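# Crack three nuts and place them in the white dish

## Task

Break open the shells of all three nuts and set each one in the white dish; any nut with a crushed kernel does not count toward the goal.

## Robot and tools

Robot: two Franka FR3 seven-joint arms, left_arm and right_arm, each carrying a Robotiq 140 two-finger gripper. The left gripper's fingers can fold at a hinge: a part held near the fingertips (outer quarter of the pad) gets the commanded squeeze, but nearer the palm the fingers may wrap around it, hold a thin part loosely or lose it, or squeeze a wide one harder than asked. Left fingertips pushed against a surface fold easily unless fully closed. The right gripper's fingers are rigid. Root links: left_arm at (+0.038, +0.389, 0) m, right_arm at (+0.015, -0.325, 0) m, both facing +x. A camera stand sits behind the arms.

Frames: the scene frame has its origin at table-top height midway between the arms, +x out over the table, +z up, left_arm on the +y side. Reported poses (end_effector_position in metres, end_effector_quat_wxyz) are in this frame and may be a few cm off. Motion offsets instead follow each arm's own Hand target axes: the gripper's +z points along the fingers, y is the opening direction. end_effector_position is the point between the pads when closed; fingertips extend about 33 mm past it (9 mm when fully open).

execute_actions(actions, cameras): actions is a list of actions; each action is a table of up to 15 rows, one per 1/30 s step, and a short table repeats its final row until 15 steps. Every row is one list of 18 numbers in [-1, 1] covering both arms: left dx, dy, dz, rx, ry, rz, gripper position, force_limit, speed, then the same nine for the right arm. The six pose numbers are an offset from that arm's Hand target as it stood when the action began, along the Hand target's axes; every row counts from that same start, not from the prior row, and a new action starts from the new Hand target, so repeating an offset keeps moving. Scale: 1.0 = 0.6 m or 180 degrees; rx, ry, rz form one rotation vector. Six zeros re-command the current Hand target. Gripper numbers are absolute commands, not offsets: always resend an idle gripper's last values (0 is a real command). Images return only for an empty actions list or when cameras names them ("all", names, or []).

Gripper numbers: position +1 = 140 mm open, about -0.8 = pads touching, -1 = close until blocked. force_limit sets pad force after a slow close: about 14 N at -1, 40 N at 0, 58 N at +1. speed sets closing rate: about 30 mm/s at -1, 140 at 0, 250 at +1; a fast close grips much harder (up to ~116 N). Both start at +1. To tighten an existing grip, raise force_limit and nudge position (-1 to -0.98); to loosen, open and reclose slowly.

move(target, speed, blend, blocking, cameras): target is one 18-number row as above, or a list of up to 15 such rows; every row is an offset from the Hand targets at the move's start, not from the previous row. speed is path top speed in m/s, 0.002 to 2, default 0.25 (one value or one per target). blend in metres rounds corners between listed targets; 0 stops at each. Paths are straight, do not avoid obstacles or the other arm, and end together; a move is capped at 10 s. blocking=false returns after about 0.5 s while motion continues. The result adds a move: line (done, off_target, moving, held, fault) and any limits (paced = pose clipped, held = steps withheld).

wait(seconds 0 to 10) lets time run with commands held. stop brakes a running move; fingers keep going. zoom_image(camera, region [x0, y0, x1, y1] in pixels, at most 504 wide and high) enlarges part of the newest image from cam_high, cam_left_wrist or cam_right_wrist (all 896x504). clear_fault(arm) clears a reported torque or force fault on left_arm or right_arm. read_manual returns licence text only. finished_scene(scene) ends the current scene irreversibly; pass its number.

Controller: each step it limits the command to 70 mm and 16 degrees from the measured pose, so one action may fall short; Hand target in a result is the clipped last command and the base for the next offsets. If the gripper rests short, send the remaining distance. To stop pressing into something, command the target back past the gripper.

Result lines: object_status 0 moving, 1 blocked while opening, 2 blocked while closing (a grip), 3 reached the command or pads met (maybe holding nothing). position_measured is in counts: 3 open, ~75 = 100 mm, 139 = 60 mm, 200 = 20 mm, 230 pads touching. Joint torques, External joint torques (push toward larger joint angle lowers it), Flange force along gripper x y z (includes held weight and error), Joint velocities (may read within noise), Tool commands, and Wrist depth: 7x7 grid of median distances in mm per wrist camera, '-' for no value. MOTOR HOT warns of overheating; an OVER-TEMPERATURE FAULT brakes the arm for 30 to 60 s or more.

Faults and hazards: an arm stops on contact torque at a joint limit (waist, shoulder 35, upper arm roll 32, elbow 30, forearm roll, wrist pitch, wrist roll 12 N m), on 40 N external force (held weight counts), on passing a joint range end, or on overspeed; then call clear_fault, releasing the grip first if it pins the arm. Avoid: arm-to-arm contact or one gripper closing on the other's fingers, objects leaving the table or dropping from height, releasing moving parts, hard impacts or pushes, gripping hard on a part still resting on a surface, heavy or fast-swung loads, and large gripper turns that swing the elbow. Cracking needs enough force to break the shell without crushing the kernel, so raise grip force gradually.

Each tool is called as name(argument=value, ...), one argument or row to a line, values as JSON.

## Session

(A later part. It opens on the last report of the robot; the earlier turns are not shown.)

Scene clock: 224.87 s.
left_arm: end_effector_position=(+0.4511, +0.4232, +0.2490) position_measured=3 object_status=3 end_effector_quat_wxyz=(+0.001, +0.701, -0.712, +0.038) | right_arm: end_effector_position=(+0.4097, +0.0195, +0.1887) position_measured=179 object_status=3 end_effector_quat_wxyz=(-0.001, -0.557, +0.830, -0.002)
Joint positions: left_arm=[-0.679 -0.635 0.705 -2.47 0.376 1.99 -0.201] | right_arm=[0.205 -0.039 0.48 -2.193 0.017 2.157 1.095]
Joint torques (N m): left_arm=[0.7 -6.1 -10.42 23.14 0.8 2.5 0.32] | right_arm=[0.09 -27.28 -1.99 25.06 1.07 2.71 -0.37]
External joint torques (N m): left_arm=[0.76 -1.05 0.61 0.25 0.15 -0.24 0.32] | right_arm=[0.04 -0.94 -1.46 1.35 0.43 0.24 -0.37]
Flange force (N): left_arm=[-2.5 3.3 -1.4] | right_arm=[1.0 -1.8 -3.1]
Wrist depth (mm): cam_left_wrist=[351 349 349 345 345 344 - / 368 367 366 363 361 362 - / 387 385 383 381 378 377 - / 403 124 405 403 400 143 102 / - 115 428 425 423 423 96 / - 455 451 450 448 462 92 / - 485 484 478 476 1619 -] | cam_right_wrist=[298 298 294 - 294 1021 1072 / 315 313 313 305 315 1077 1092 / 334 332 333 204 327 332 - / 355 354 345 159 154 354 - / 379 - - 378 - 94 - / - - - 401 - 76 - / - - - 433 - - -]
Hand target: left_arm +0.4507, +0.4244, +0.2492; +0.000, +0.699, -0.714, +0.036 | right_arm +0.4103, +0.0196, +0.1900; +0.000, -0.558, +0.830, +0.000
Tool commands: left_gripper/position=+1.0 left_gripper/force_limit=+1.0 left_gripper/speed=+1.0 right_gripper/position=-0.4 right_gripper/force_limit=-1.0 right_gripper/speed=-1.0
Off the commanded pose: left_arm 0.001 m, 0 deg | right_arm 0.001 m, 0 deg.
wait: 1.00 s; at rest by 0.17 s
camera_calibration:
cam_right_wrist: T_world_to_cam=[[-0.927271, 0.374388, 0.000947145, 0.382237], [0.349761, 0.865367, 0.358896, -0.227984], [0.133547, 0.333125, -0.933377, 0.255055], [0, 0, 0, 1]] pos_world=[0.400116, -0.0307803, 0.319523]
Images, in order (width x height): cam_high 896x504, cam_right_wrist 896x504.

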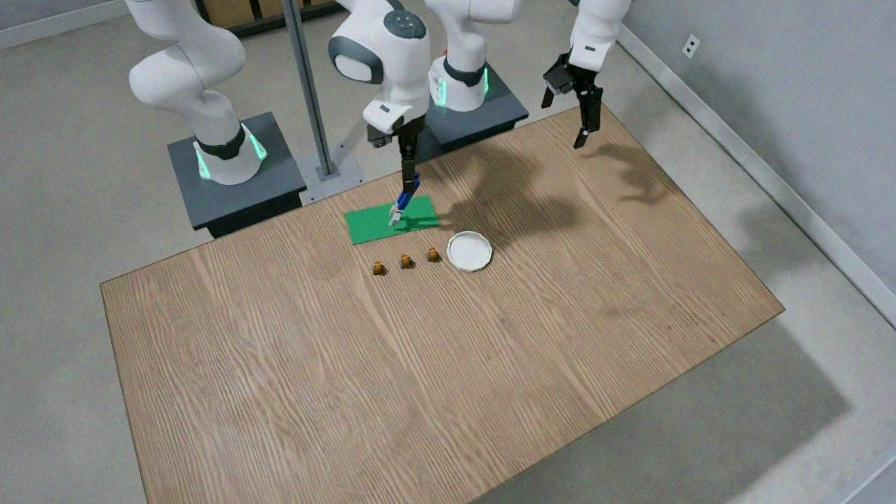

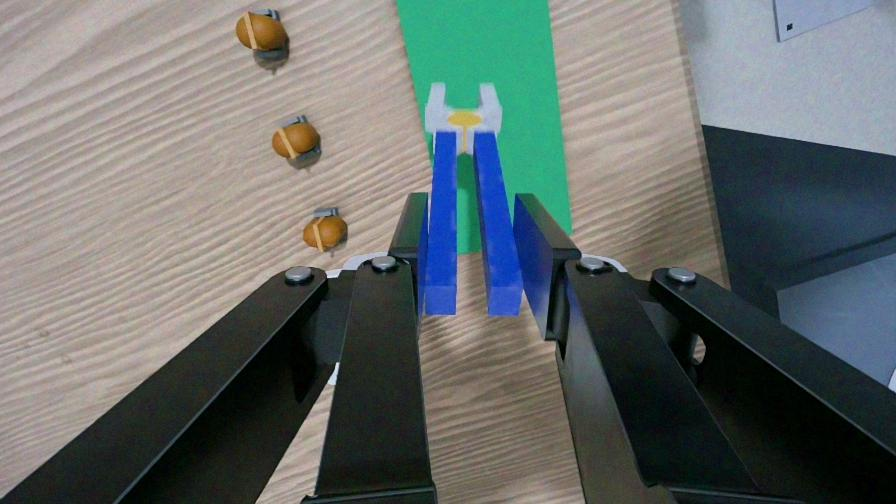

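move(
  target=[0,0,0,0,0,0,1,1,1, 0,0,0,0,0,0,-0.34,-1,-1],
)

wait(
  seconds=1.0,
  cameras=["cam_right_wrist"],
)

Scene clock: 228.57 s.
left_arm: end_effector_position=(+0.4511, +0.4232, +0.2490) position_measured=3 object_status=3 end_effector_quat_wxyz=(+0.001, +0.701, -0.712, +0.038) | right_arm: end_effector_position=(+0.4097, +0.0195, +0.1887) position_measured=172 object_status=3 end_effector_quat_wxyz=(-0.001, -0.557, +0.830, -0.002)
Joint positions: left_arm=[-0.679 -0.635 0.705 -2.47 0.376 1.99 -0.201] | right_arm=[0.205 -0.039 0.48 -2.193 0.017 2.157 1.095]
Joint torques (N m): left_arm=[0.71 -6.1 -10.42 23.16 0.8 2.5 0.31] | right_arm=[0.13 -27.3 -1.93 24.91 1.08 2.7 -0.34]
External joint torques (N m): left_arm=[0.65 -0.91 0.52 0.23 0.14 -0.23 0.31] | right_arm=[0.01 -0.96 -1.45 1.18 0.43 0.22 -0.34]
Flange force (N): left_arm=[-2.3 2.9 -1.4] | right_arm=[1.6 -1.5 -2.9]
Wrist depth (mm): cam_left_wrist=[352 350 347 345 344 344 - / 370 365 365 364 361 361 - / 385 385 384 381 380 378 - / 406 124 406 401 401 143 106 / - 115 427 425 423 421 97 / - 453 452 451 450 456 92 / - 483 483 478 476 1569 -] | cam_right_wrist=[295 298 295 - 292 301 1021 / 314 315 313 308 310 316 1072 / 333 334 331 288 330 335 535 / 356 355 346 171 162 346 - / 380 - - 377 112 93 - / - - - 400 - 74 - / - - - 437 - - -]
Hand target: left_arm +0.4507, +0.4244, +0.2492; +0.000, +0.699, -0.714, +0.036 | right_arm +0.4103, +0.0196, +0.1900; +0.000, -0.558, +0.830, +0.000
Off the commanded pose: left_arm 0.001 m, 0 deg | right_arm 0.001 m, 0 deg.
move: done

Scene clock: 229.57 s.
left_arm: end_effector_position=(+0.4511, +0.4232, +0.2490) position_measured=3 object_status=3 end_effector_quat_wxyz=(+0.001, +0.701, -0.712, +0.038) | right_arm: end_effector_position=(+0.4097, +0.0195, +0.1887) position_measured=172 object_status=3 end_effector_quat_wxyz=(-0.001, -0.557, +0.830, -0.002)
Joint positions: left_arm=[-0.679 -0.635 0.705 -2.47 0.376 1.99 -0.201] | right_arm=[0.205 -0.039 0.48 -2.193 0.017 2.157 1.095]
Joint torques (N m): left_arm=[0.68 -6.11 -10.43 23.16 0.8 2.5 0.28] | right_arm=[0.09 -27.33 -1.98 24.96 1.07 2.7 -0.33]
External joint torques (N m): left_arm=[0.68 -0.99 0.55 0.23 0.14 -0.24 0.29] | right_arm=[0.17 -1.26 -1.3 1.44 0.43 0.25 -0.33]
Flange force (N): left_arm=[-2.3 3.2 -1.4] | right_arm=[1.5 -1.2 -3.6]
Wrist depth (mm): cam_left_wrist=[350 348 346 346 345 345 - / 368 366 365 362 361 360 - / 388 384 382 382 381 377 374 / 400 124 403 403 399 144 106 / - 115 429 426 421 423 97 / - 458 455 450 451 456 92 / - 489 484 480 478 1619 -] | cam_right_wrist=[297 296 295 301 296 1026 1035 / 314 314 308 306 312 1082 1102 / 335 333 332 289 330 330 499 / 355 354 345 162 162 351 468 / 380 - - 378 112 93 - / - - - 404 - 74 - / - - - 435 - - -]
Hand target: left_arm +0.4507, +0.4244, +0.2492; +0.000, +0.699, -0.714, +0.036 | right_arm +0.4103, +0.0196, +0.1900; +0.000, -0.558, +0.830, +0.000
Tool commands: left_gripper/position=+1.0 left_gripper/force_limit=+1.0 left_gripper/speed=+1.0 right_gripper/position=-0.34 right_gripper/force_limit=-1.0 right_gripper/speed=-1.0
Off the commanded pose: left_arm 0.001 m, 0 deg | right_arm 0.001 m, 0 deg.
wait: 1.00 s; at rest by 0.17 s
camera_calibration:
cam_right_wrist: T_world_to_cam=[[-0.927252, 0.374437, 0.00080884, 0.382368], [0.349735, 0.865304, 0.359075, -0.228104], [0.133751, 0.333236, -0.933308, 0.255035], [0, 0, 0, 1]] pos_world=[0.400216, -0.03078, 0.319623]
Images, in order (width x height): cam_right_wrist 896x504.

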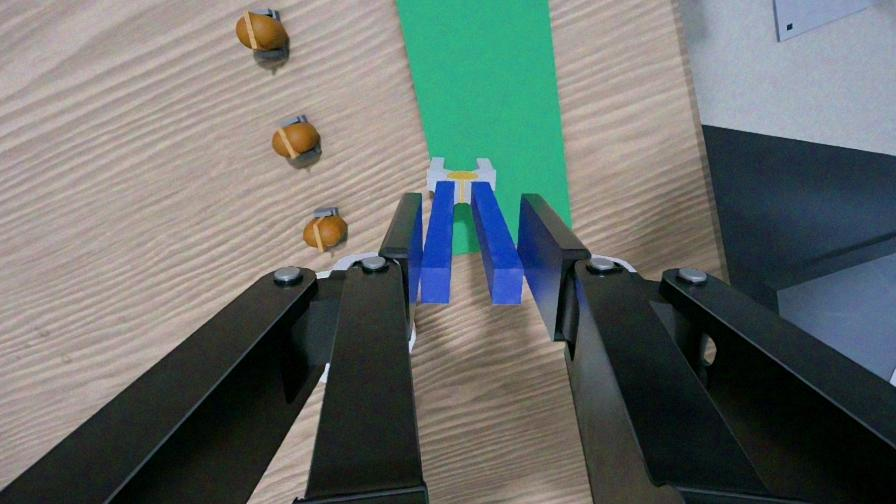

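move(
  target=[0,0,0,0,0,0,1,1,1, 0,0,0,0,0,0,-0.26,-1,-1],
)

wait(
  seconds=0.6,
  cameras=["cam_right_wrist"],
)

Scene clock: 237.50 s.
left_arm: end_effector_position=(+0.4511, +0.4232, +0.2490) position_measured=3 object_status=3 end_effector_quat_wxyz=(+0.001, +0.701, -0.712, +0.038) | right_arm: end_effector_position=(+0.4097, +0.0195, +0.1887) position_measured=162 object_status=3 end_effector_quat_wxyz=(-0.001, -0.557, +0.830, -0.002)
Joint positions: left_arm=[-0.679 -0.635 0.705 -2.47 0.376 1.99 -0.201] | right_arm=[0.205 -0.039 0.48 -2.193 0.017 2.157 1.095]
Joint torques (N m): left_arm=[0.69 -6.12 -10.45 23.16 0.81 2.51 0.29] | right_arm=[0.13 -27.32 -1.99 24.92 1.06 2.69 -0.34]
External joint torques (N m): left_arm=[0.67 -0.96 0.54 0.18 0.15 -0.23 0.29] | right_arm=[0.16 -0.97 -1.35 1.16 0.41 0.21 -0.34]
Flange force (N): left_arm=[-2.2 3.2 -1.3] | right_arm=[1.5 -1.3 -2.9]
Wrist depth (mm): cam_left_wrist=[350 349 348 345 345 344 - / 367 366 365 363 361 360 - / 385 385 381 382 381 378 - / 403 124 407 405 400 143 101 / - 115 430 427 425 423 97 / - 454 454 451 449 457 93 / - 487 484 482 477 1589 -] | cam_right_wrist=[297 296 296 298 294 1035 1035 / 316 313 310 308 308 1067 1112 / 335 334 333 261 328 332 513 / 354 356 316 171 149 349 - / 383 - - 377 111 88 - / - - - 409 - - - / - - - 435 - - -]
Hand target: left_arm +0.4507, +0.4244, +0.2492; +0.000, +0.699, -0.714, +0.036 | right_arm +0.4103, +0.0196, +0.1900; +0.000, -0.558, +0.830, +0.000
Off the commanded pose: left_arm 0.001 m, 0 deg | right_arm 0.001 m, 0 deg.
move: done

Scene clock: 238.10 s.
left_arm: end_effector_position=(+0.4511, +0.4232, +0.2490) position_measured=3 object_status=3 end_effector_quat_wxyz=(+0.001, +0.701, -0.712, +0.038) | right_arm: end_effector_position=(+0.4097, +0.0195, +0.1887) position_measured=162 object_status=3 end_effector_quat_wxyz=(-0.001, -0.557, +0.830, -0.002)
Joint positions: left_arm=[-0.679 -0.635 0.705 -2.47 0.376 1.99 -0.201] | right_arm=[0.205 -0.039 0.48 -2.193 0.017 2.157 1.095]
Joint torques (N m): left_arm=[0.71 -6.14 -10.46 23.19 0.8 2.51 0.31] | right_arm=[0.07 -27.31 -1.98 24.92 1.07 2.71 -0.37]
External joint torques (N m): left_arm=[0.6 -0.98 0.42 0.23 0.14 -0.22 0.32] | right_arm=[0.15 -0.97 -1.3 1.21 0.42 0.24 -0.36]
Flange force (N): left_arm=[-2.1 3.2 -1.5] | right_arm=[1.4 -1.3 -2.9]
Wrist depth (mm): cam_left_wrist=[352 349 348 348 345 345 358 / 369 366 366 362 361 359 - / 386 387 382 383 378 379 - / 403 124 403 404 400 143 106 / - 115 430 425 423 421 97 / - 456 454 450 448 454 92 / - 486 484 480 479 1598 -] | cam_right_wrist=[295 295 295 - 294 1030 1053 / 313 314 312 310 310 1082 1097 / 335 333 332 271 325 329 - / 357 355 315 171 149 347 - / 380 - - 377 111 87 - / - - - 404 - - - / - - - 436 - - -]
Hand target: left_arm +0.4507, +0.4244, +0.2492; +0.000, +0.699, -0.714, +0.036 | right_arm +0.4103, +0.0196, +0.1900; +0.000, -0.558, +0.830, +0.000
Tool commands: left_gripper/position=+1.0 left_gripper/force_limit=+1.0 left_gripper/speed=+1.0 right_gripper/position=-0.26 right_gripper/force_limit=-1.0 right_gripper/speed=-1.0
Off the commanded pose: left_arm 0.001 m, 0 deg | right_arm 0.001 m, 0 deg.
wait: 0.60 s; at rest by 0.17 s
camera_calibration:
cam_right_wrist: T_world_to_cam=[[-0.927252, 0.374437, 0.00080884, 0.382368], [0.349735, 0.865304, 0.359075, -0.228104], [0.133751, 0.333236, -0.933308, 0.255035], [0, 0, 0, 1]] pos_world=[0.400216, -0.03078, 0.319623]
Images, in order (width x height): cam_right_wrist 896x504.

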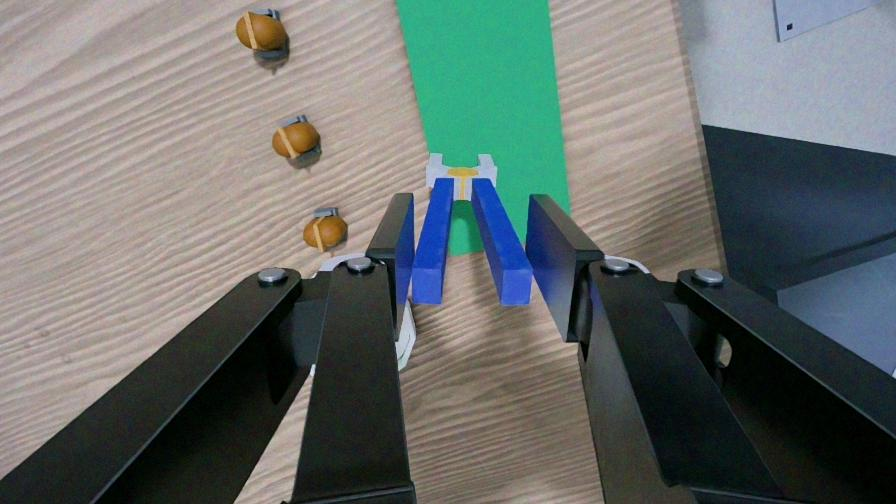

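move(
  target=[
    [0,0,0,0,0,0,1,1,1, 0,0,0,0,0,0,-1,-1,-1],
    [0,0,0,0,0,0,1,1,1, -0.0319,-0.0764,0,0,0,-0.067,-1,-1,-1],
    [0,0,0,0,0,0,1,1,1, -0.0319,-0.0764,0.05,0,0,-0.067,-1,-1,-1],
    [0,0,0,0,0,0,1,1,1, -0.0319,-0.0764,0.07,0,0,-0.067,-1,-1,-1],
  ],
  speed=[0.1,0.1,0.06,0.008],
  blend=[0,0.01,0.001,0],
  cameras=["cam_right_wrist","cam_high"],
)

zoom_image(
  camera="cam_high",
  region=[350, 180, 490, 300],
)

Scene clock: 280.63 s.
left_arm: end_effector_position=(+0.4511, +0.4232, +0.2490) position_measured=3 object_status=3 end_effector_quat_wxyz=(+0.001, +0.701, -0.712, +0.038) | right_arm: end_effector_position=(+0.4730, +0.0447, +0.1814) position_measured=191 object_status=2 end_effector_quat_wxyz=(+0.040, -0.643, +0.765, +0.000)
Joint positions: left_arm=[-0.679 -0.635 0.705 -2.47 0.376 1.99 -0.201] | right_arm=[0.19 0.106 0.468 -2.074 -0.059 2.247 0.893]
Joint velocities: left_arm=[within noise] | right_arm=[0.001 0 -0.001 -0.001 0.001 0.004 0]
Joint torques (N m): left_arm=[0.68 -6.1 -10.42 23.14 0.8 2.5 0.3] | right_arm=[-4.15 -12.81 -5.57 6.18 -2.38 -1.57 -0.25]
External joint torques (N m): left_arm=[0.71 -0.98 0.58 0.3 0.16 -0.23 0.3] | right_arm=[-4.08 18.49 -7.12 -17.6 -3.01 -4.27 -0.25]
Flange force (N): left_arm=[-2.4 2.9 -1.5] | right_arm=[7.4 -4.8 37.8]
Wrist depth (mm): cam_left_wrist=[350 350 347 347 344 345 353 / 369 368 365 363 361 360 367 / 386 384 385 383 380 378 371 / 404 124 405 401 400 143 114 / - 115 429 427 424 422 97 / - 453 452 451 447 457 93 / - 483 481 478 481 1629 -] | cam_right_wrist=[298 295 292 287 - 280 273 / 323 316 309 302 - 295 1012 / 347 340 332 290 331 318 1053 / 374 365 351 165 335 337 - / 406 - - 382 94 95 353 / - - - 409 - 77 - / - - - 456 - - -]
Hand target: left_arm +0.4507, +0.4244, +0.2492; +0.000, +0.699, -0.714, +0.036 | right_arm +0.4600, +0.0200, +0.1480; +0.000, -0.642, +0.766, +0.000
Off the commanded pose: left_arm 0.001 m, 0 deg | right_arm 0.043 m, 5 deg.
move: off_target (right_arm)
camera_calibration:
cam_right_wrist: T_world_to_cam=[[-0.984645, 0.167757, -0.0482806, 0.476905], [0.132663, 0.898865, 0.417662, -0.178796], [0.113463, 0.404844, -0.907319, 0.232884], [0, 0, 0, 1]] pos_world=[0.466879, -0.0135724, 0.309001]
Images, in order (width x height): cam_high 896x504, cam_right_wrist 896x504.

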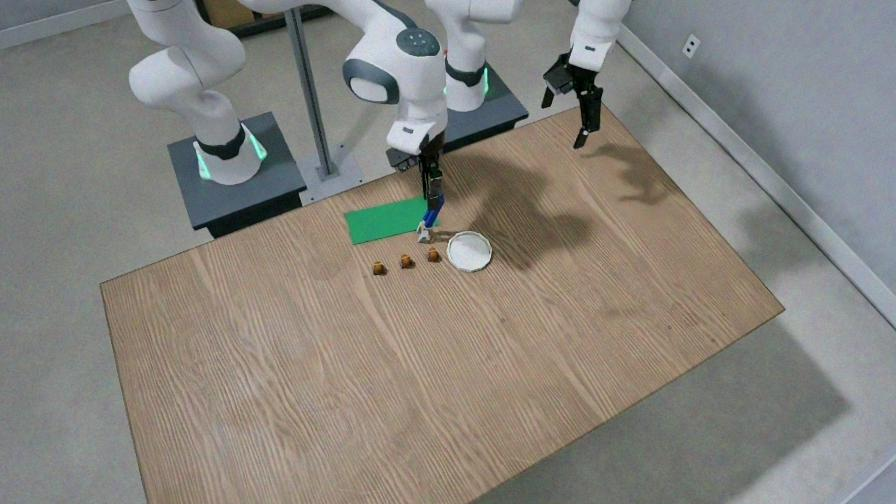

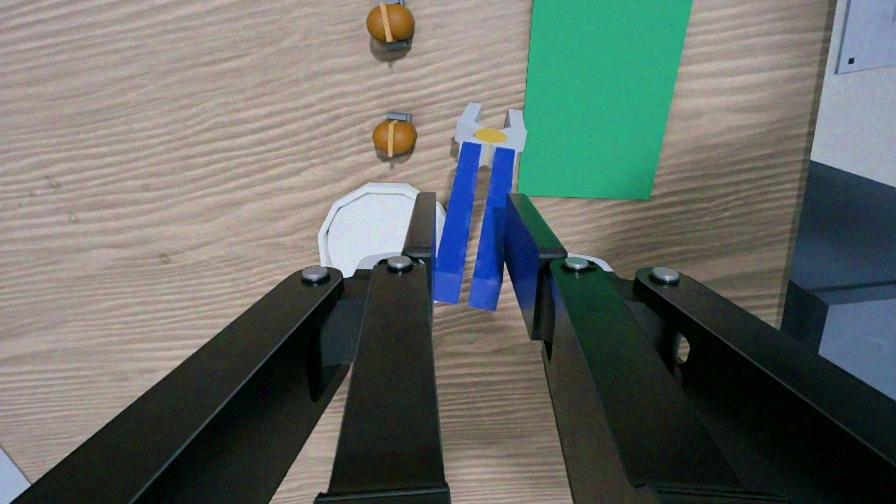

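Scaled by 3.600 from the camera's 896x504 image, which has a finer 1280x720 frame.

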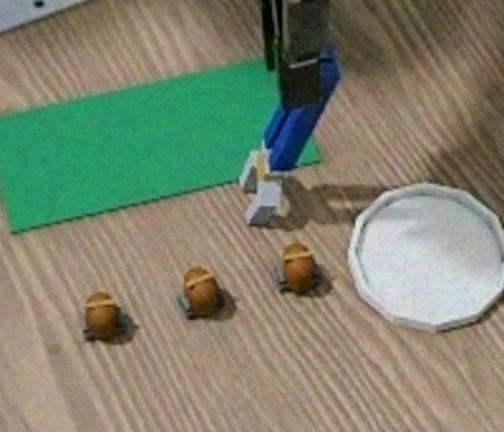

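move(
  target=[0,0,0,0,0,0,1,1,1, -0.0443,-0.0142,-0.062,0,0,0,-1,-1,-1],
  speed=0.05,
  cameras=["cam_right_wrist","cam_high"],
)

zoom_image(
  camera="cam_high",
  region=[380, 160, 490, 270],
)

Scene clock: 301.70 s.
left_arm: end_effector_position=(+0.4511, +0.4232, +0.2490) position_measured=3 object_status=3 end_effector_quat_wxyz=(+0.001, +0.701, -0.712, +0.038) | right_arm: end_effector_position=(+0.4721, +0.0457, +0.1845) position_measured=191 object_status=2 end_effector_quat_wxyz=(+0.000, -0.645, +0.764, +0.002)
Joint positions: left_arm=[-0.679 -0.635 0.705 -2.47 0.376 1.99 -0.201] | right_arm=[0.205 0.171 0.466 -1.964 -0.086 2.116 0.91]
Joint velocities: left_arm=[within noise] | right_arm=[-0.001 0 0 0.002 0 -0.004 0.005]
Joint torques (N m): left_arm=[0.75 -6.11 -10.43 23.17 0.82 2.5 0.3] | right_arm=[0.87 -34.33 1.27 25.69 0.4 2.65 0.22]
External joint torques (N m): left_arm=[0.76 -0.98 0.57 0.24 0.16 -0.24 0.31] | right_arm=[0.95 -0.77 -1.27 1.87 -0.26 0.16 0.22]
Flange force (N): left_arm=[-2.4 3.3 -1.4] | right_arm=[-5.0 -3.7 -2.4]
Wrist depth (mm): cam_left_wrist=[350 350 347 348 345 345 - / 369 366 364 364 361 361 - / 385 385 382 383 380 379 372 / 403 124 402 403 400 143 106 / - 115 428 424 423 420 96 / - 455 453 450 447 458 93 / - 486 483 480 478 1589 -] | cam_right_wrist=[294 292 289 292 - 292 944 / 311 312 310 310 - 308 1062 / 329 330 328 323 333 327 1150 / 352 351 344 164 340 351 - / 378 - - 374 - 95 - / - - - 402 - 76 - / - - - - - - -]
Hand target: left_arm +0.4507, +0.4244, +0.2492; +0.000, +0.699, -0.714, +0.036 | right_arm +0.4730, +0.0448, +0.1852; +0.000, -0.642, +0.766, +0.000
Off the commanded pose: left_arm 0.001 m, 0 deg | right_arm 0.001 m, 0 deg.
move: done
camera_calibration:
cam_right_wrist: T_world_to_cam=[[-0.986599, 0.163077, 0.00534771, 0.467204], [0.153799, 0.918521, 0.364232, -0.181895], [0.054486, 0.360173, -0.931293, 0.269808], [0, 0, 0, 1]] pos_world=[0.474218, -0.00629365, 0.315024]
Images, in order (width x height): cam_high 896x504, cam_right_wrist 896x504.

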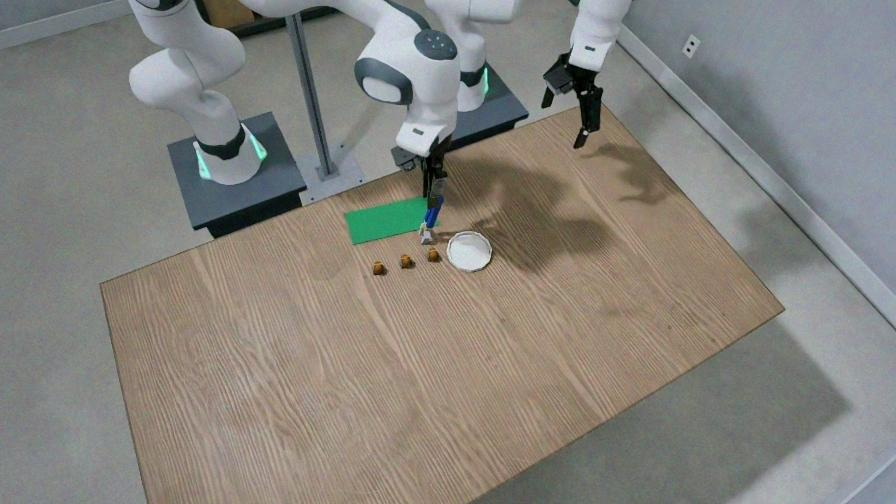

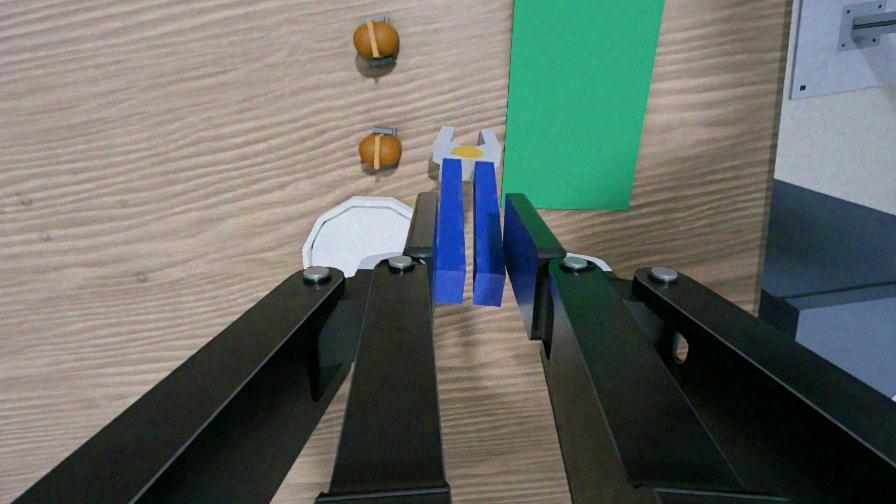

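Scaled by 4.582 from the camera's 896x504 image, which has a finer 1280x720 frame.

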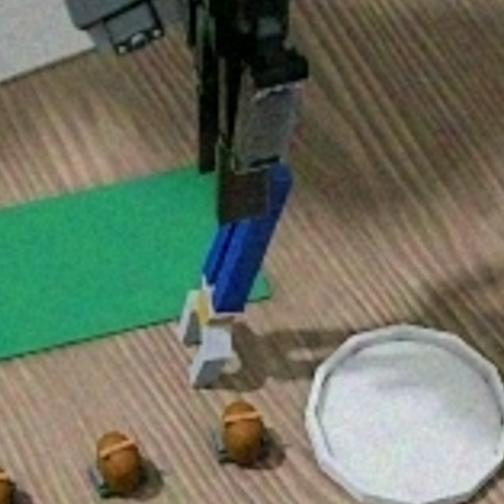

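move(
  target=[
    [0,0,0,0,0,0,1,1,1, 0,0,-0.05,0,0,0,-1,-1,-1],
    [0,0,0,0,0,0,1,1,1, 0,0,-0.05,0,0,0,-0.24,-1,-1],
  ],
  speed=0.06,
  cameras=["cam_right_wrist","cam_high"],
)

zoom_image(
  camera="cam_high",
  region=[380, 160, 490, 270],
)

Scene clock: 315.17 s.
left_arm: end_effector_position=(+0.4511, +0.4232, +0.2490) position_measured=3 object_status=3 end_effector_quat_wxyz=(+0.001, +0.701, -0.712, +0.038) | right_arm: end_effector_position=(+0.4733, +0.0440, +0.2136) position_measured=159 object_status=0 end_effector_quat_wxyz=(-0.001, -0.641, +0.767, -0.002)
Joint positions: left_arm=[-0.679 -0.635 0.705 -2.47 0.376 1.99 -0.201] | right_arm=[0.204 0.143 0.466 -1.92 -0.076 2.046 0.911]
Joint velocities: left_arm=[within noise] | right_arm=[-0.001 -0.001 0 0.007 0 0 -0.002]
Joint torques (N m): left_arm=[0.7 -6.09 -10.47 23.18 0.8 2.5 0.29] | right_arm=[0.13 -34.39 1.05 25.5 1.13 2.65 -0.27]
External joint torques (N m): left_arm=[0.81 -1.01 0.63 0.29 0.15 -0.24 0.29] | right_arm=[0.12 -0.74 -1.18 0.78 0.46 0.08 -0.27]
Flange force (N): left_arm=[-2.5 3.2 -1.5] | right_arm=[1.1 -0.8 -1.9]
Wrist depth (mm): cam_left_wrist=[350 349 346 347 345 343 418 / 367 367 366 362 363 361 - / 387 384 385 384 382 380 - / 403 124 402 401 400 143 101 / - 115 425 425 423 421 97 / - 455 453 451 448 460 92 / - 485 482 480 477 1619 -] | cam_right_wrist=[320 321 321 318 324 318 1008 / 339 339 337 337 336 336 1097 / 364 358 359 277 358 355 1173 / 386 384 375 186 153 375 499 / 405 - - 408 111 88 - / - - - 435 - - - / - - - 474 - - -]
Hand target: left_arm +0.4507, +0.4244, +0.2492; +0.000, +0.699, -0.714, +0.036 | right_arm +0.4730, +0.0448, +0.2152; +0.000, -0.642, +0.766, +0.000
Off the commanded pose: left_arm 0.001 m, 0 deg | right_arm 0.002 m, 0 deg.
move: done
camera_calibration:
cam_right_wrist: T_world_to_cam=[[-0.985015, 0.172465, 0.00131179, 0.468212], [0.161463, 0.919448, 0.358531, -0.193469], [0.0606279, 0.35337, -0.933517, 0.295305], [0, 0, 0, 1]] pos_world=[0.47453, -0.00721781, 0.344423]
Images, in order (width x height): cam_high 896x504, cam_right_wrist 896x504.

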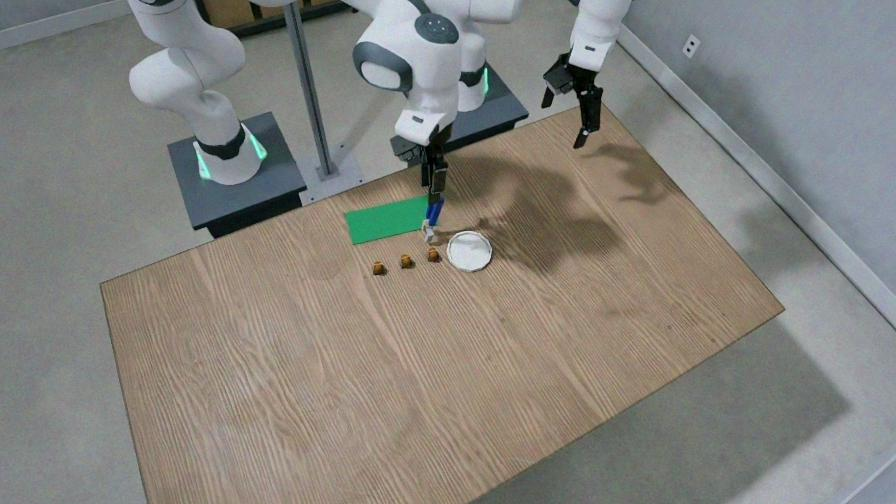

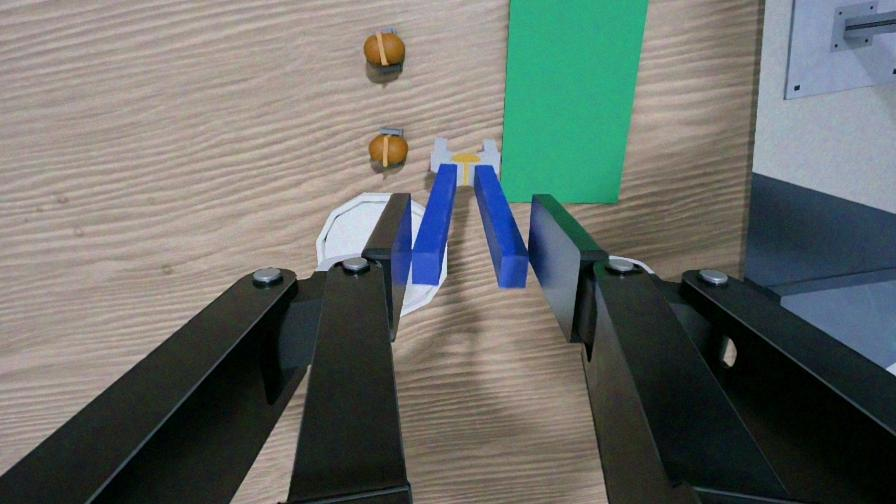

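Scaled by 4.582 from the camera's 896x504 image, which has a finer 1280x720 frame.

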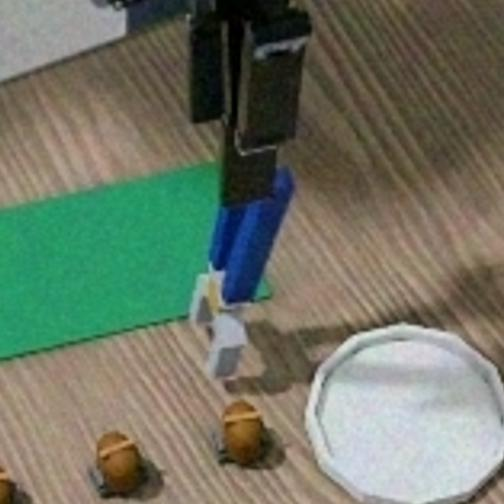

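move(
  target=[0,0,0,0,0,0,1,1,1, 0,0,0,0,-0.0667,0,-0.24,-1,-1],
  speed=0.1,
  cameras=["cam_right_wrist","cam_high"],
)

zoom_image(
  camera="cam_high",
  region=[380, 160, 490, 270],
)

Scene clock: 348.27 s.
left_arm: end_effector_position=(+0.4511, +0.4232, +0.2490) position_measured=3 object_status=3 end_effector_quat_wxyz=(+0.001, +0.701, -0.712, +0.038) | right_arm: end_effector_position=(+0.4720, +0.0448, +0.2146) position_measured=159 object_status=3 end_effector_quat_wxyz=(+0.078, -0.637, +0.764, +0.066)
Joint positions: left_arm=[-0.679 -0.635 0.705 -2.47 0.376 1.99 -0.201] | right_arm=[0.13 0.009 0.461 -2.121 0.181 2.267 0.695]
Joint velocities: left_arm=[within noise] | right_arm=[0 -0.001 0.001 0 0.001 0.001 -0.005]
Joint torques (N m): left_arm=[0.65 -6.11 -10.44 23.17 0.79 2.51 0.32] | right_arm=[-0.06 -29.76 -1 24.13 1.2 3.12 -0.38]
External joint torques (N m): left_arm=[0.69 -0.99 0.6 0.26 0.14 -0.23 0.33] | right_arm=[-0.22 -0.84 -1.29 -0.32 0.51 0.31 -0.37]
Flange force (N): left_arm=[-2.4 3.0 -1.4] | right_arm=[5.4 2.5 -1.2]
Wrist depth (mm): cam_left_wrist=[352 349 348 347 345 345 - / 368 365 365 362 362 360 363 / 388 383 384 382 379 379 - / 405 124 405 401 401 143 101 / - 115 427 424 421 422 97 / - 455 452 450 448 456 93 / - 486 484 480 478 1589 -] | cam_right_wrist=[309 309 310 306 - 306 1039 / 337 337 337 333 - 333 1077 / 369 368 363 362 361 366 - / 408 408 390 395 153 396 - / 449 - - 456 111 88 429 / - - - 511 - - - / - - - 598 - - -]
Hand target: left_arm +0.4507, +0.4244, +0.2492; +0.000, +0.699, -0.714, +0.036 | right_arm +0.4730, +0.0448, +0.2152; +0.080, -0.639, +0.762, +0.067
Off the commanded pose: left_arm 0.001 m, 0 deg | right_arm 0.001 m, 0 deg.
move: done
camera_calibration:
cam_right_wrist: T_world_to_cam=[[-0.984885, 0.173172, 0.00362215, 0.466248], [0.14729, 0.826315, 0.543608, -0.223304], [0.0911446, 0.535925, -0.839332, 0.253178], [0, 0, 0, 1]] pos_world=[0.469015, -0.031906, 0.332201]
Images, in order (width x height): cam_high 896x504, cam_right_wrist 896x504.

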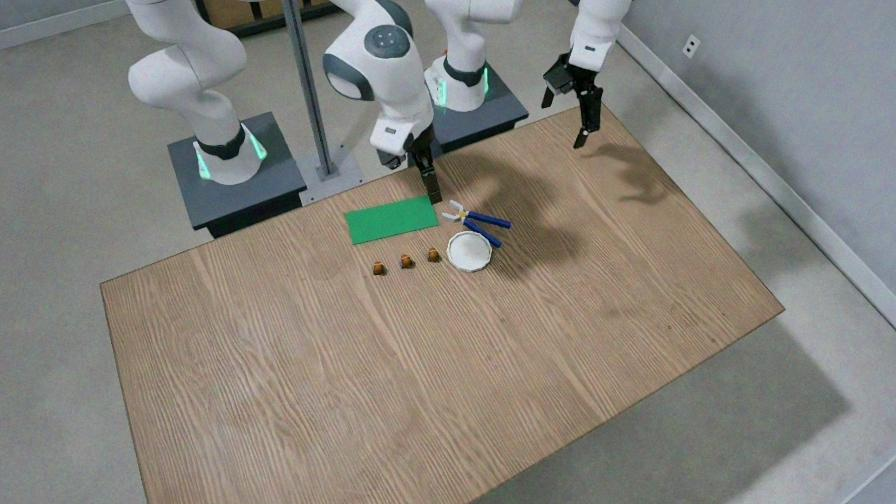

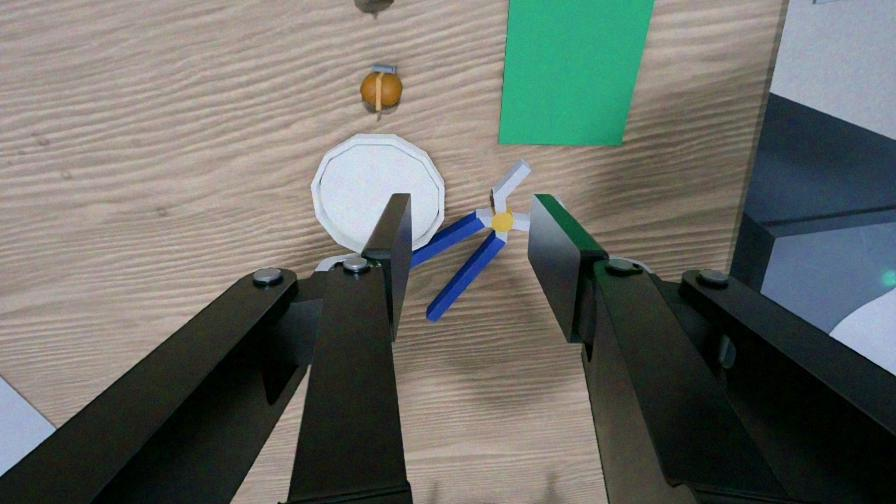

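Scaled by 4.582 from the camera's 896x504 image, which has a finer 1280x720 frame.

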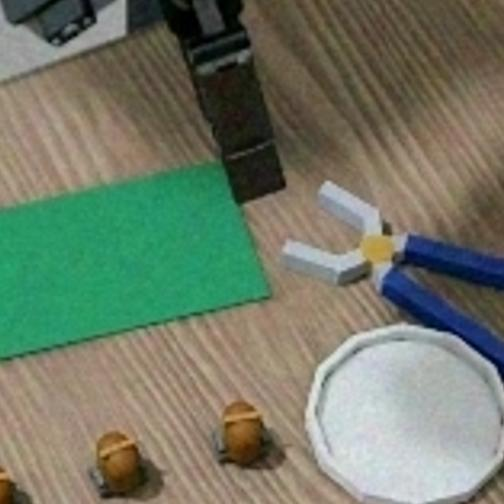

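move(
  target=[0,0,0,0,0,0,1,1,1, -0.2486,-0.0073,0.1638,0.0186,0.0648,0.1770,-0.35,-1,-1],
  speed=0.15,
  cameras=["cam_right_wrist","cam_high"],
)

zoom_image(
  camera="cam_high",
  region=[430, 180, 540, 290],
)

Scene clock: 421.57 s.
left_arm: end_effector_position=(+0.4511, +0.4232, +0.2490) position_measured=3 object_status=3 end_effector_quat_wxyz=(+0.001, +0.701, -0.712, +0.038) | right_arm: end_effector_position=(+0.5076, +0.2080, +0.1510) position_measured=173 object_status=3 end_effector_quat_wxyz=(+0.003, -0.411, +0.911, -0.001)
Joint positions: left_arm=[-0.679 -0.635 0.705 -2.47 0.376 1.99 -0.201] | right_arm=[0.644 0.63 0.207 -1.347 -0.135 1.968 1.618]
Joint velocities: left_arm=[within noise] | right_arm=[0 0 0 0 0.001 -0.002 0.005]
Joint torques (N m): left_arm=[0.68 -6.13 -10.43 23.16 0.8 2.5 0.31] | right_arm=[0.85 -51.42 3.13 25.1 1.29 2.42 0.14]
External joint torques (N m): left_arm=[0.72 -1.09 0.57 0.31 0.15 -0.23 0.32] | right_arm=[0.94 -0.68 -0.98 0.68 0.53 -0.05 0.14]
Flange force (N): left_arm=[-2.5 3.3 -1.6] | right_arm=[-2.6 0.9 -1.5]
Wrist depth (mm): cam_left_wrist=[351 350 348 345 345 345 - / 368 366 365 363 360 360 - / 385 385 384 381 379 379 388 / 405 124 403 403 401 143 107 / - 115 427 425 423 423 97 / - 453 451 454 450 456 92 / - 482 481 482 475 1523 -] | cam_right_wrist=[264 266 263 261 265 267 266 / 280 280 278 279 283 285 282 / 297 298 294 295 299 300 301 / 318 319 310 316 163 320 323 / 341 - - 343 112 94 339 / - - - 370 - 73 - / - - - 399 - - -]
Hand target: left_arm +0.4507, +0.4244, +0.2492; +0.000, +0.699, -0.714, +0.036 | right_arm +0.5064, +0.2077, +0.1500; +0.000, -0.406, +0.914, +0.000
Off the commanded pose: left_arm 0.001 m, 0 deg | right_arm 0.002 m, 1 deg.
move: done
camera_calibration:
cam_right_wrist: T_world_to_cam=[[-0.753378, 0.657587, -0.000559507, 0.25561], [0.611829, 0.701265, 0.365914, -0.511883], [0.241013, 0.275329, -0.930649, 0.101091], [0, 0, 0, 1]] pos_world=[0.481391, 0.163047, 0.281529]
Images, in order (width x height): cam_high 896x504, cam_right_wrist 896x504.

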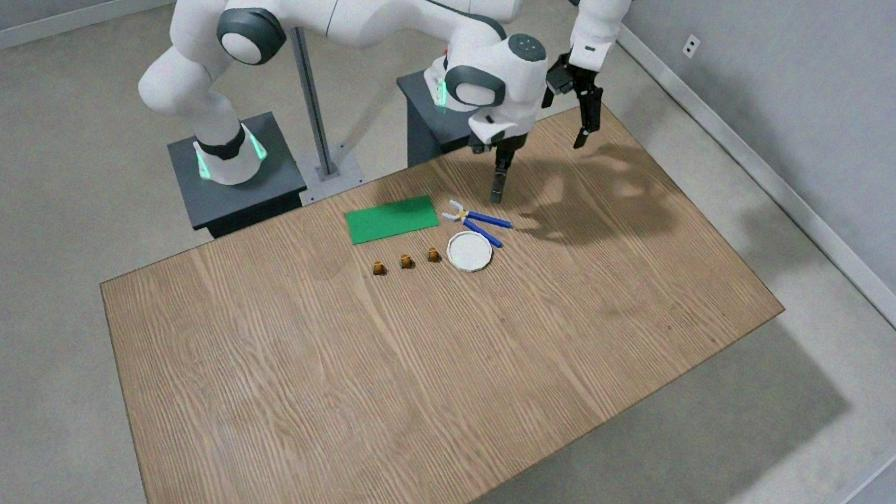

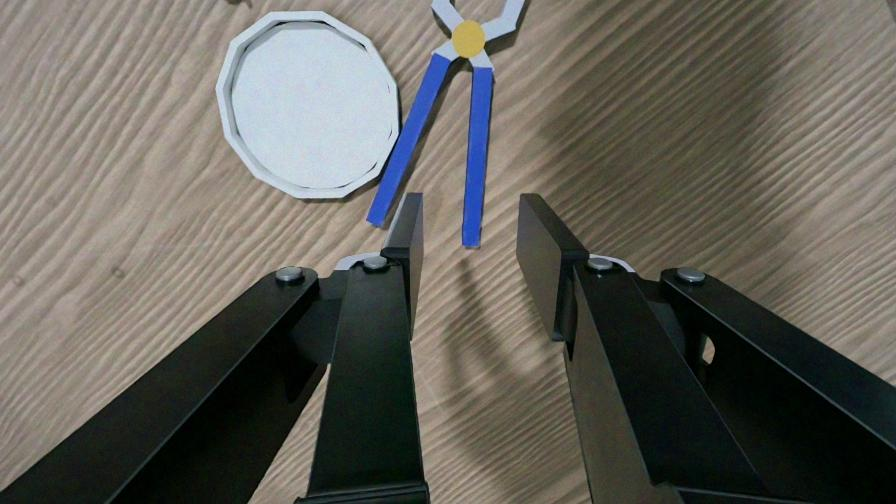

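Scaled by 4.582 from the camera's 896x504 image, which has a finer 1280x720 frame.

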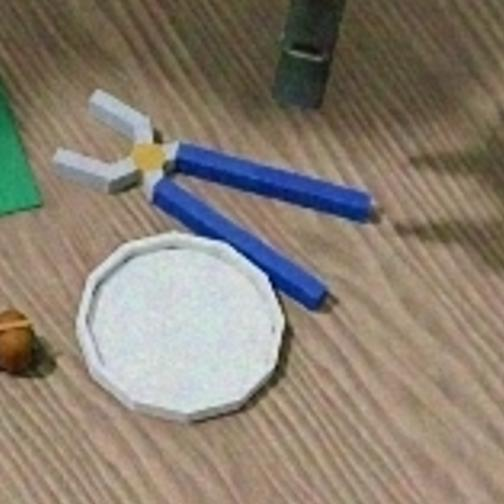

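move(
  target=[
    [0,0,0,0,0,0,1,1,1, 0,0.0142,0.1,0,0,0.0139,-0.35,-1,-1],
    [0,0,0,0,0,0,1,1,1, 0,0.0142,0.186,0,0,0.0139,-0.35,-1,-1],
  ],
  speed=[0.1,0.05],
  blend=[0.01,0],
  cameras=["cam_right_wrist"],
)

Scene clock: 448.67 s.
left_arm: end_effector_position=(+0.4511, +0.4232, +0.2490) position_measured=3 object_status=3 end_effector_quat_wxyz=(+0.001, +0.701, -0.712, +0.038) | right_arm: end_effector_position=(+0.4990, +0.2131, +0.0385) position_measured=173 object_status=3 end_effector_quat_wxyz=(-0.002, -0.389, +0.921, +0.000)
Joint positions: left_arm=[-0.679 -0.635 0.705 -2.47 0.376 1.99 -0.201] | right_arm=[0.68 0.753 0.166 -1.433 -0.135 2.171 1.681]
Joint velocities: left_arm=[within noise] | right_arm=[0.002 0.001 0 0 0.001 0.004 0.002]
Joint torques (N m): left_arm=[0.71 -6.09 -10.44 23.16 0.78 2.51 0.27] | right_arm=[0.9 -54.23 3.15 23.66 0.82 2.8 0.18]
External joint torques (N m): left_arm=[0.73 -0.92 0.54 0.27 0.14 -0.23 0.27] | right_arm=[0.89 -1.92 -1 0.46 0.14 0.37 0.18]
Flange force (N): left_arm=[-2.3 2.9 -1.4] | right_arm=[4.2 1.0 -2.0]
Wrist depth (mm): cam_left_wrist=[351 348 347 345 345 345 - / 368 367 365 364 362 359 353 / 390 383 385 381 380 380 - / 405 124 403 403 399 144 101 / - 115 425 424 424 424 96 / - 453 452 448 447 456 92 / - 484 482 484 475 1608 -] | cam_right_wrist=[164 163 164 156 167 168 168 / 173 172 172 173 178 178 178 / 181 183 181 184 188 190 190 / 197 192 188 197 164 201 203 / 210 205 - 213 112 94 215 / - - - 230 - 73 - / - - - 249 - - -]
Hand target: left_arm +0.4507, +0.4244, +0.2492; +0.000, +0.699, -0.714, +0.036 | right_arm +0.5001, +0.2134, +0.0384; +0.000, -0.386, +0.922, +0.000
Off the commanded pose: left_arm 0.001 m, 0 deg | right_arm 0.001 m, 0 deg.
move: done
camera_calibration:
cam_right_wrist: T_world_to_cam=[[-0.720607, 0.693329, 0.00458482, 0.221524], [0.648309, 0.671441, 0.358974, -0.480445], [0.245809, 0.261652, -0.933336, -0.00228316], [0, 0, 0, 1]] pos_world=[0.471669, 0.169599, 0.169321]
Images, in order (width x height): cam_right_wrist 896x504.

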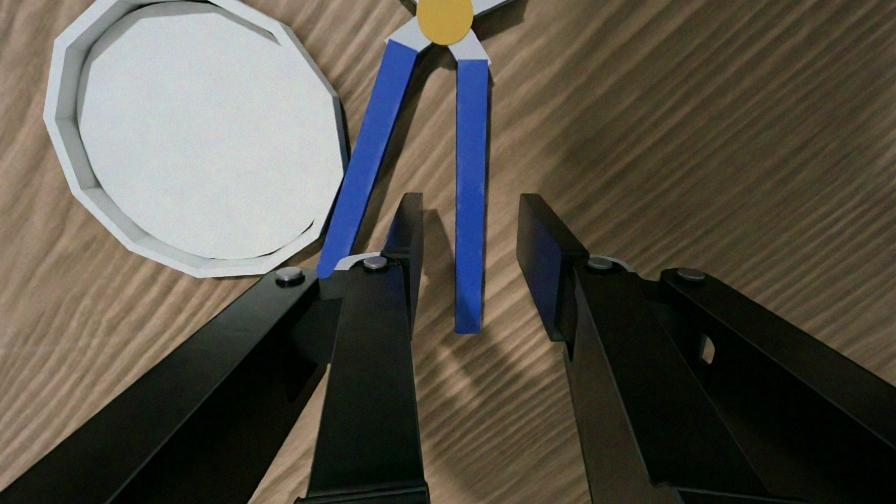

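move(
  target=[0,0,0,0,0,0,1,1,1, 0,0,0,0,0,0,-1,-1,-1],
)

wait(
  seconds=0.5,
  cameras=["cam_right_wrist"],
)

Scene clock: 452.77 s.
left_arm: end_effector_position=(+0.4511, +0.4232, +0.2490) position_measured=3 object_status=3 end_effector_quat_wxyz=(+0.001, +0.701, -0.712, +0.038) | right_arm: end_effector_position=(+0.4994, +0.2130, +0.0385) position_measured=230 object_status=3 end_effector_quat_wxyz=(-0.001, -0.389, +0.921, +0.000)
Joint positions: left_arm=[-0.679 -0.635 0.705 -2.47 0.376 1.99 -0.201] | right_arm=[0.681 0.753 0.164 -1.433 -0.135 2.172 1.681]
Joint torques (N m): left_arm=[0.69 -6.14 -10.46 23.17 0.8 2.5 0.3] | right_arm=[0.86 -54.24 3.09 23.67 0.81 2.78 0.16]
External joint torques (N m): left_arm=[0.76 -1.07 0.59 0.26 0.14 -0.24 0.3] | right_arm=[0.68 -1.75 -1.15 0.4 0.12 0.33 0.15]
Flange force (N): left_arm=[-2.5 3.4 -1.5] | right_arm=[3.9 0.7 -1.8]
Wrist depth (mm): cam_left_wrist=[351 349 349 345 344 344 347 / 366 366 365 363 360 360 361 / 386 385 383 381 379 377 - / 404 124 405 403 401 143 104 / - 115 426 427 424 421 97 / - 455 455 453 448 457 92 / - 484 483 483 474 1598 -] | cam_right_wrist=[162 162 164 156 167 168 169 / 170 172 172 174 177 178 178 / 181 183 181 185 188 189 190 / 197 192 192 116 197 202 202 / 211 209 81 - 87 210 216 / 223 - - - - - 230 / - - - - - - -]
Hand target: left_arm +0.4507, +0.4244, +0.2492; +0.000, +0.699, -0.714, +0.036 | right_arm +0.5001, +0.2134, +0.0384; +0.000, -0.386, +0.922, +0.000
Off the commanded pose: left_arm 0.001 m, 0 deg | right_arm 0.001 m, 0 deg.
move: done

Scene clock: 453.27 s.
left_arm: end_effector_position=(+0.4511, +0.4232, +0.2490) position_measured=3 object_status=3 end_effector_quat_wxyz=(+0.001, +0.701, -0.712, +0.038) | right_arm: end_effector_position=(+0.4994, +0.2130, +0.0385) position_measured=230 object_status=3 end_effector_quat_wxyz=(-0.001, -0.389, +0.921, +0.000)
Joint positions: left_arm=[-0.679 -0.635 0.705 -2.47 0.376 1.99 -0.201] | right_arm=[0.681 0.753 0.164 -1.433 -0.135 2.172 1.681]
Joint torques (N m): left_arm=[0.7 -6.12 -10.49 23.14 0.8 2.5 0.3] | right_arm=[0.86 -54.26 3.11 23.61 0.82 2.78 0.13]
External joint torques (N m): left_arm=[0.7 -1.05 0.46 0.25 0.14 -0.23 0.3] | right_arm=[0.89 -1.81 -0.98 0.32 0.14 0.33 0.13]
Flange force (N): left_arm=[-2.2 3.5 -1.6] | right_arm=[4.6 0.9 -1.9]
Wrist depth (mm): cam_left_wrist=[351 350 348 345 345 345 - / 366 366 363 363 360 361 361 / 387 384 384 383 378 378 376 / 401 124 403 403 398 143 101 / - 115 431 425 423 422 97 / - 455 451 450 448 459 92 / - 486 483 480 478 1619 -] | cam_right_wrist=[163 163 164 157 167 167 168 / 170 172 173 174 177 177 178 / 181 182 180 185 188 188 190 / 196 192 193 116 198 201 203 / 211 209 81 - 87 210 215 / 224 - - - - - 230 / - - - - - - -]
Hand target: left_arm +0.4507, +0.4244, +0.2492; +0.000, +0.699, -0.714, +0.036 | right_arm +0.5001, +0.2134, +0.0384; +0.000, -0.386, +0.922, +0.000
Tool commands: left_gripper/position=+1.0 left_gripper/force_limit=+1.0 left_gripper/speed=+1.0 right_gripper/position=-1.0 right_gripper/force_limit=-1.0 right_gripper/speed=-1.0
Off the commanded pose: left_arm 0.001 m, 0 deg | right_arm 0.001 m, 0 deg.
wait: 0.50 s; at rest by 0.17 s
camera_calibration:
cam_right_wrist: T_world_to_cam=[[-0.720655, 0.693286, 0.00333994, 0.221985], [0.647799, 0.671641, 0.359519, -0.480491], [0.247006, 0.261253, -0.933132, -0.00298162], [0, 0, 0, 1]] pos_world=[0.471973, 0.169598, 0.169222]
Images, in order (width x height): cam_right_wrist 896x504.

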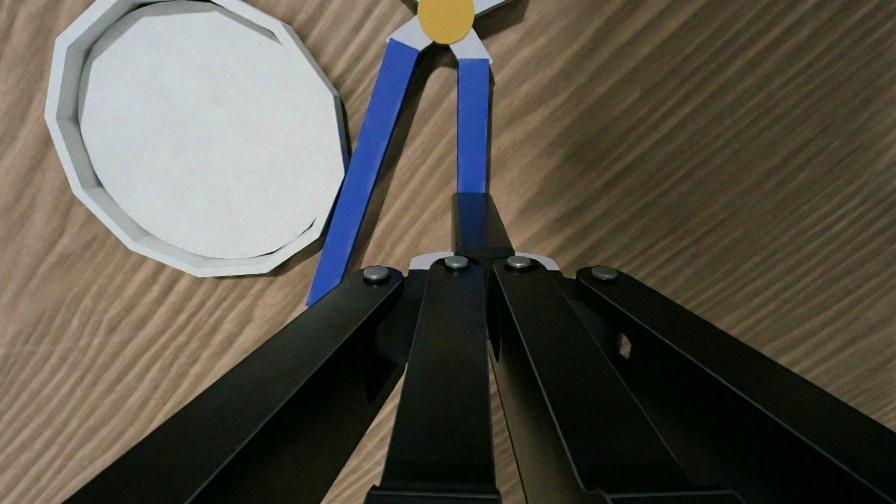

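move(
  target=[
    [0,0,0,0,0,0,1,1,1, 0,0,-0.01,0,0,0,-0.35,-1,-1],
    [0,0,0,0,0,0,1,1,1, 0,0,-0.01,0,0,0,-0.35,-1,-1],
    [0,0,0,0,0,0,1,1,1, 0,0,0.0115,0,0,0,-0.35,-1,-1],
  ],
  speed=[0.05,0.05,0.015],
)

Scene clock: 490.67 s.
left_arm: end_effector_position=(+0.4511, +0.4232, +0.2490) position_measured=3 object_status=3 end_effector_quat_wxyz=(+0.001, +0.701, -0.712, +0.038) | right_arm: end_effector_position=(+0.4996, +0.2132, +0.0325) position_measured=173 object_status=3 end_effector_quat_wxyz=(-0.001, -0.389, +0.921, +0.000)
Joint positions: left_arm=[-0.679 -0.635 0.705 -2.47 0.376 1.99 -0.201] | right_arm=[0.683 0.762 0.161 -1.433 -0.135 2.183 1.681]
Joint velocities: left_arm=[within noise] | right_arm=[0.001 -0.001 -0.001 0 0.001 0.004 0.001]
Joint torques (N m): left_arm=[0.68 -6.14 -10.49 23.18 0.81 2.51 0.3] | right_arm=[0.89 -53.85 3.02 23.27 0.81 2.8 0.12]
External joint torques (N m): left_arm=[0.65 -1 0.45 0.27 0.15 -0.23 0.3] | right_arm=[0.85 -1.39 -1.11 0.11 0.13 0.37 0.12]
Flange force (N): left_arm=[-2.2 3.2 -1.6] | right_arm=[4.4 0.8 -1.2]
Wrist depth (mm): cam_left_wrist=[354 350 348 347 344 344 - / 368 366 366 364 361 359 - / 386 384 383 382 381 378 - / 401 124 403 400 400 143 106 / - 115 426 423 423 422 97 / - 456 451 450 448 458 92 / - 485 482 478 476 1589 -] | cam_right_wrist=[159 158 159 151 162 162 163 / 166 166 167 167 171 172 172 / 174 177 175 179 182 182 184 / 191 185 182 189 164 194 196 / 203 198 - 207 112 94 210 / - - - 222 - 74 - / - - - 241 - - -]
Hand target: left_arm +0.4507, +0.4244, +0.2492; +0.000, +0.699, -0.714, +0.036 | right_arm +0.5001, +0.2134, +0.0315; +0.000, -0.386, +0.922, +0.000
Off the commanded pose: left_arm 0.001 m, 0 deg | right_arm 0.001 m, 0 deg.
move: done


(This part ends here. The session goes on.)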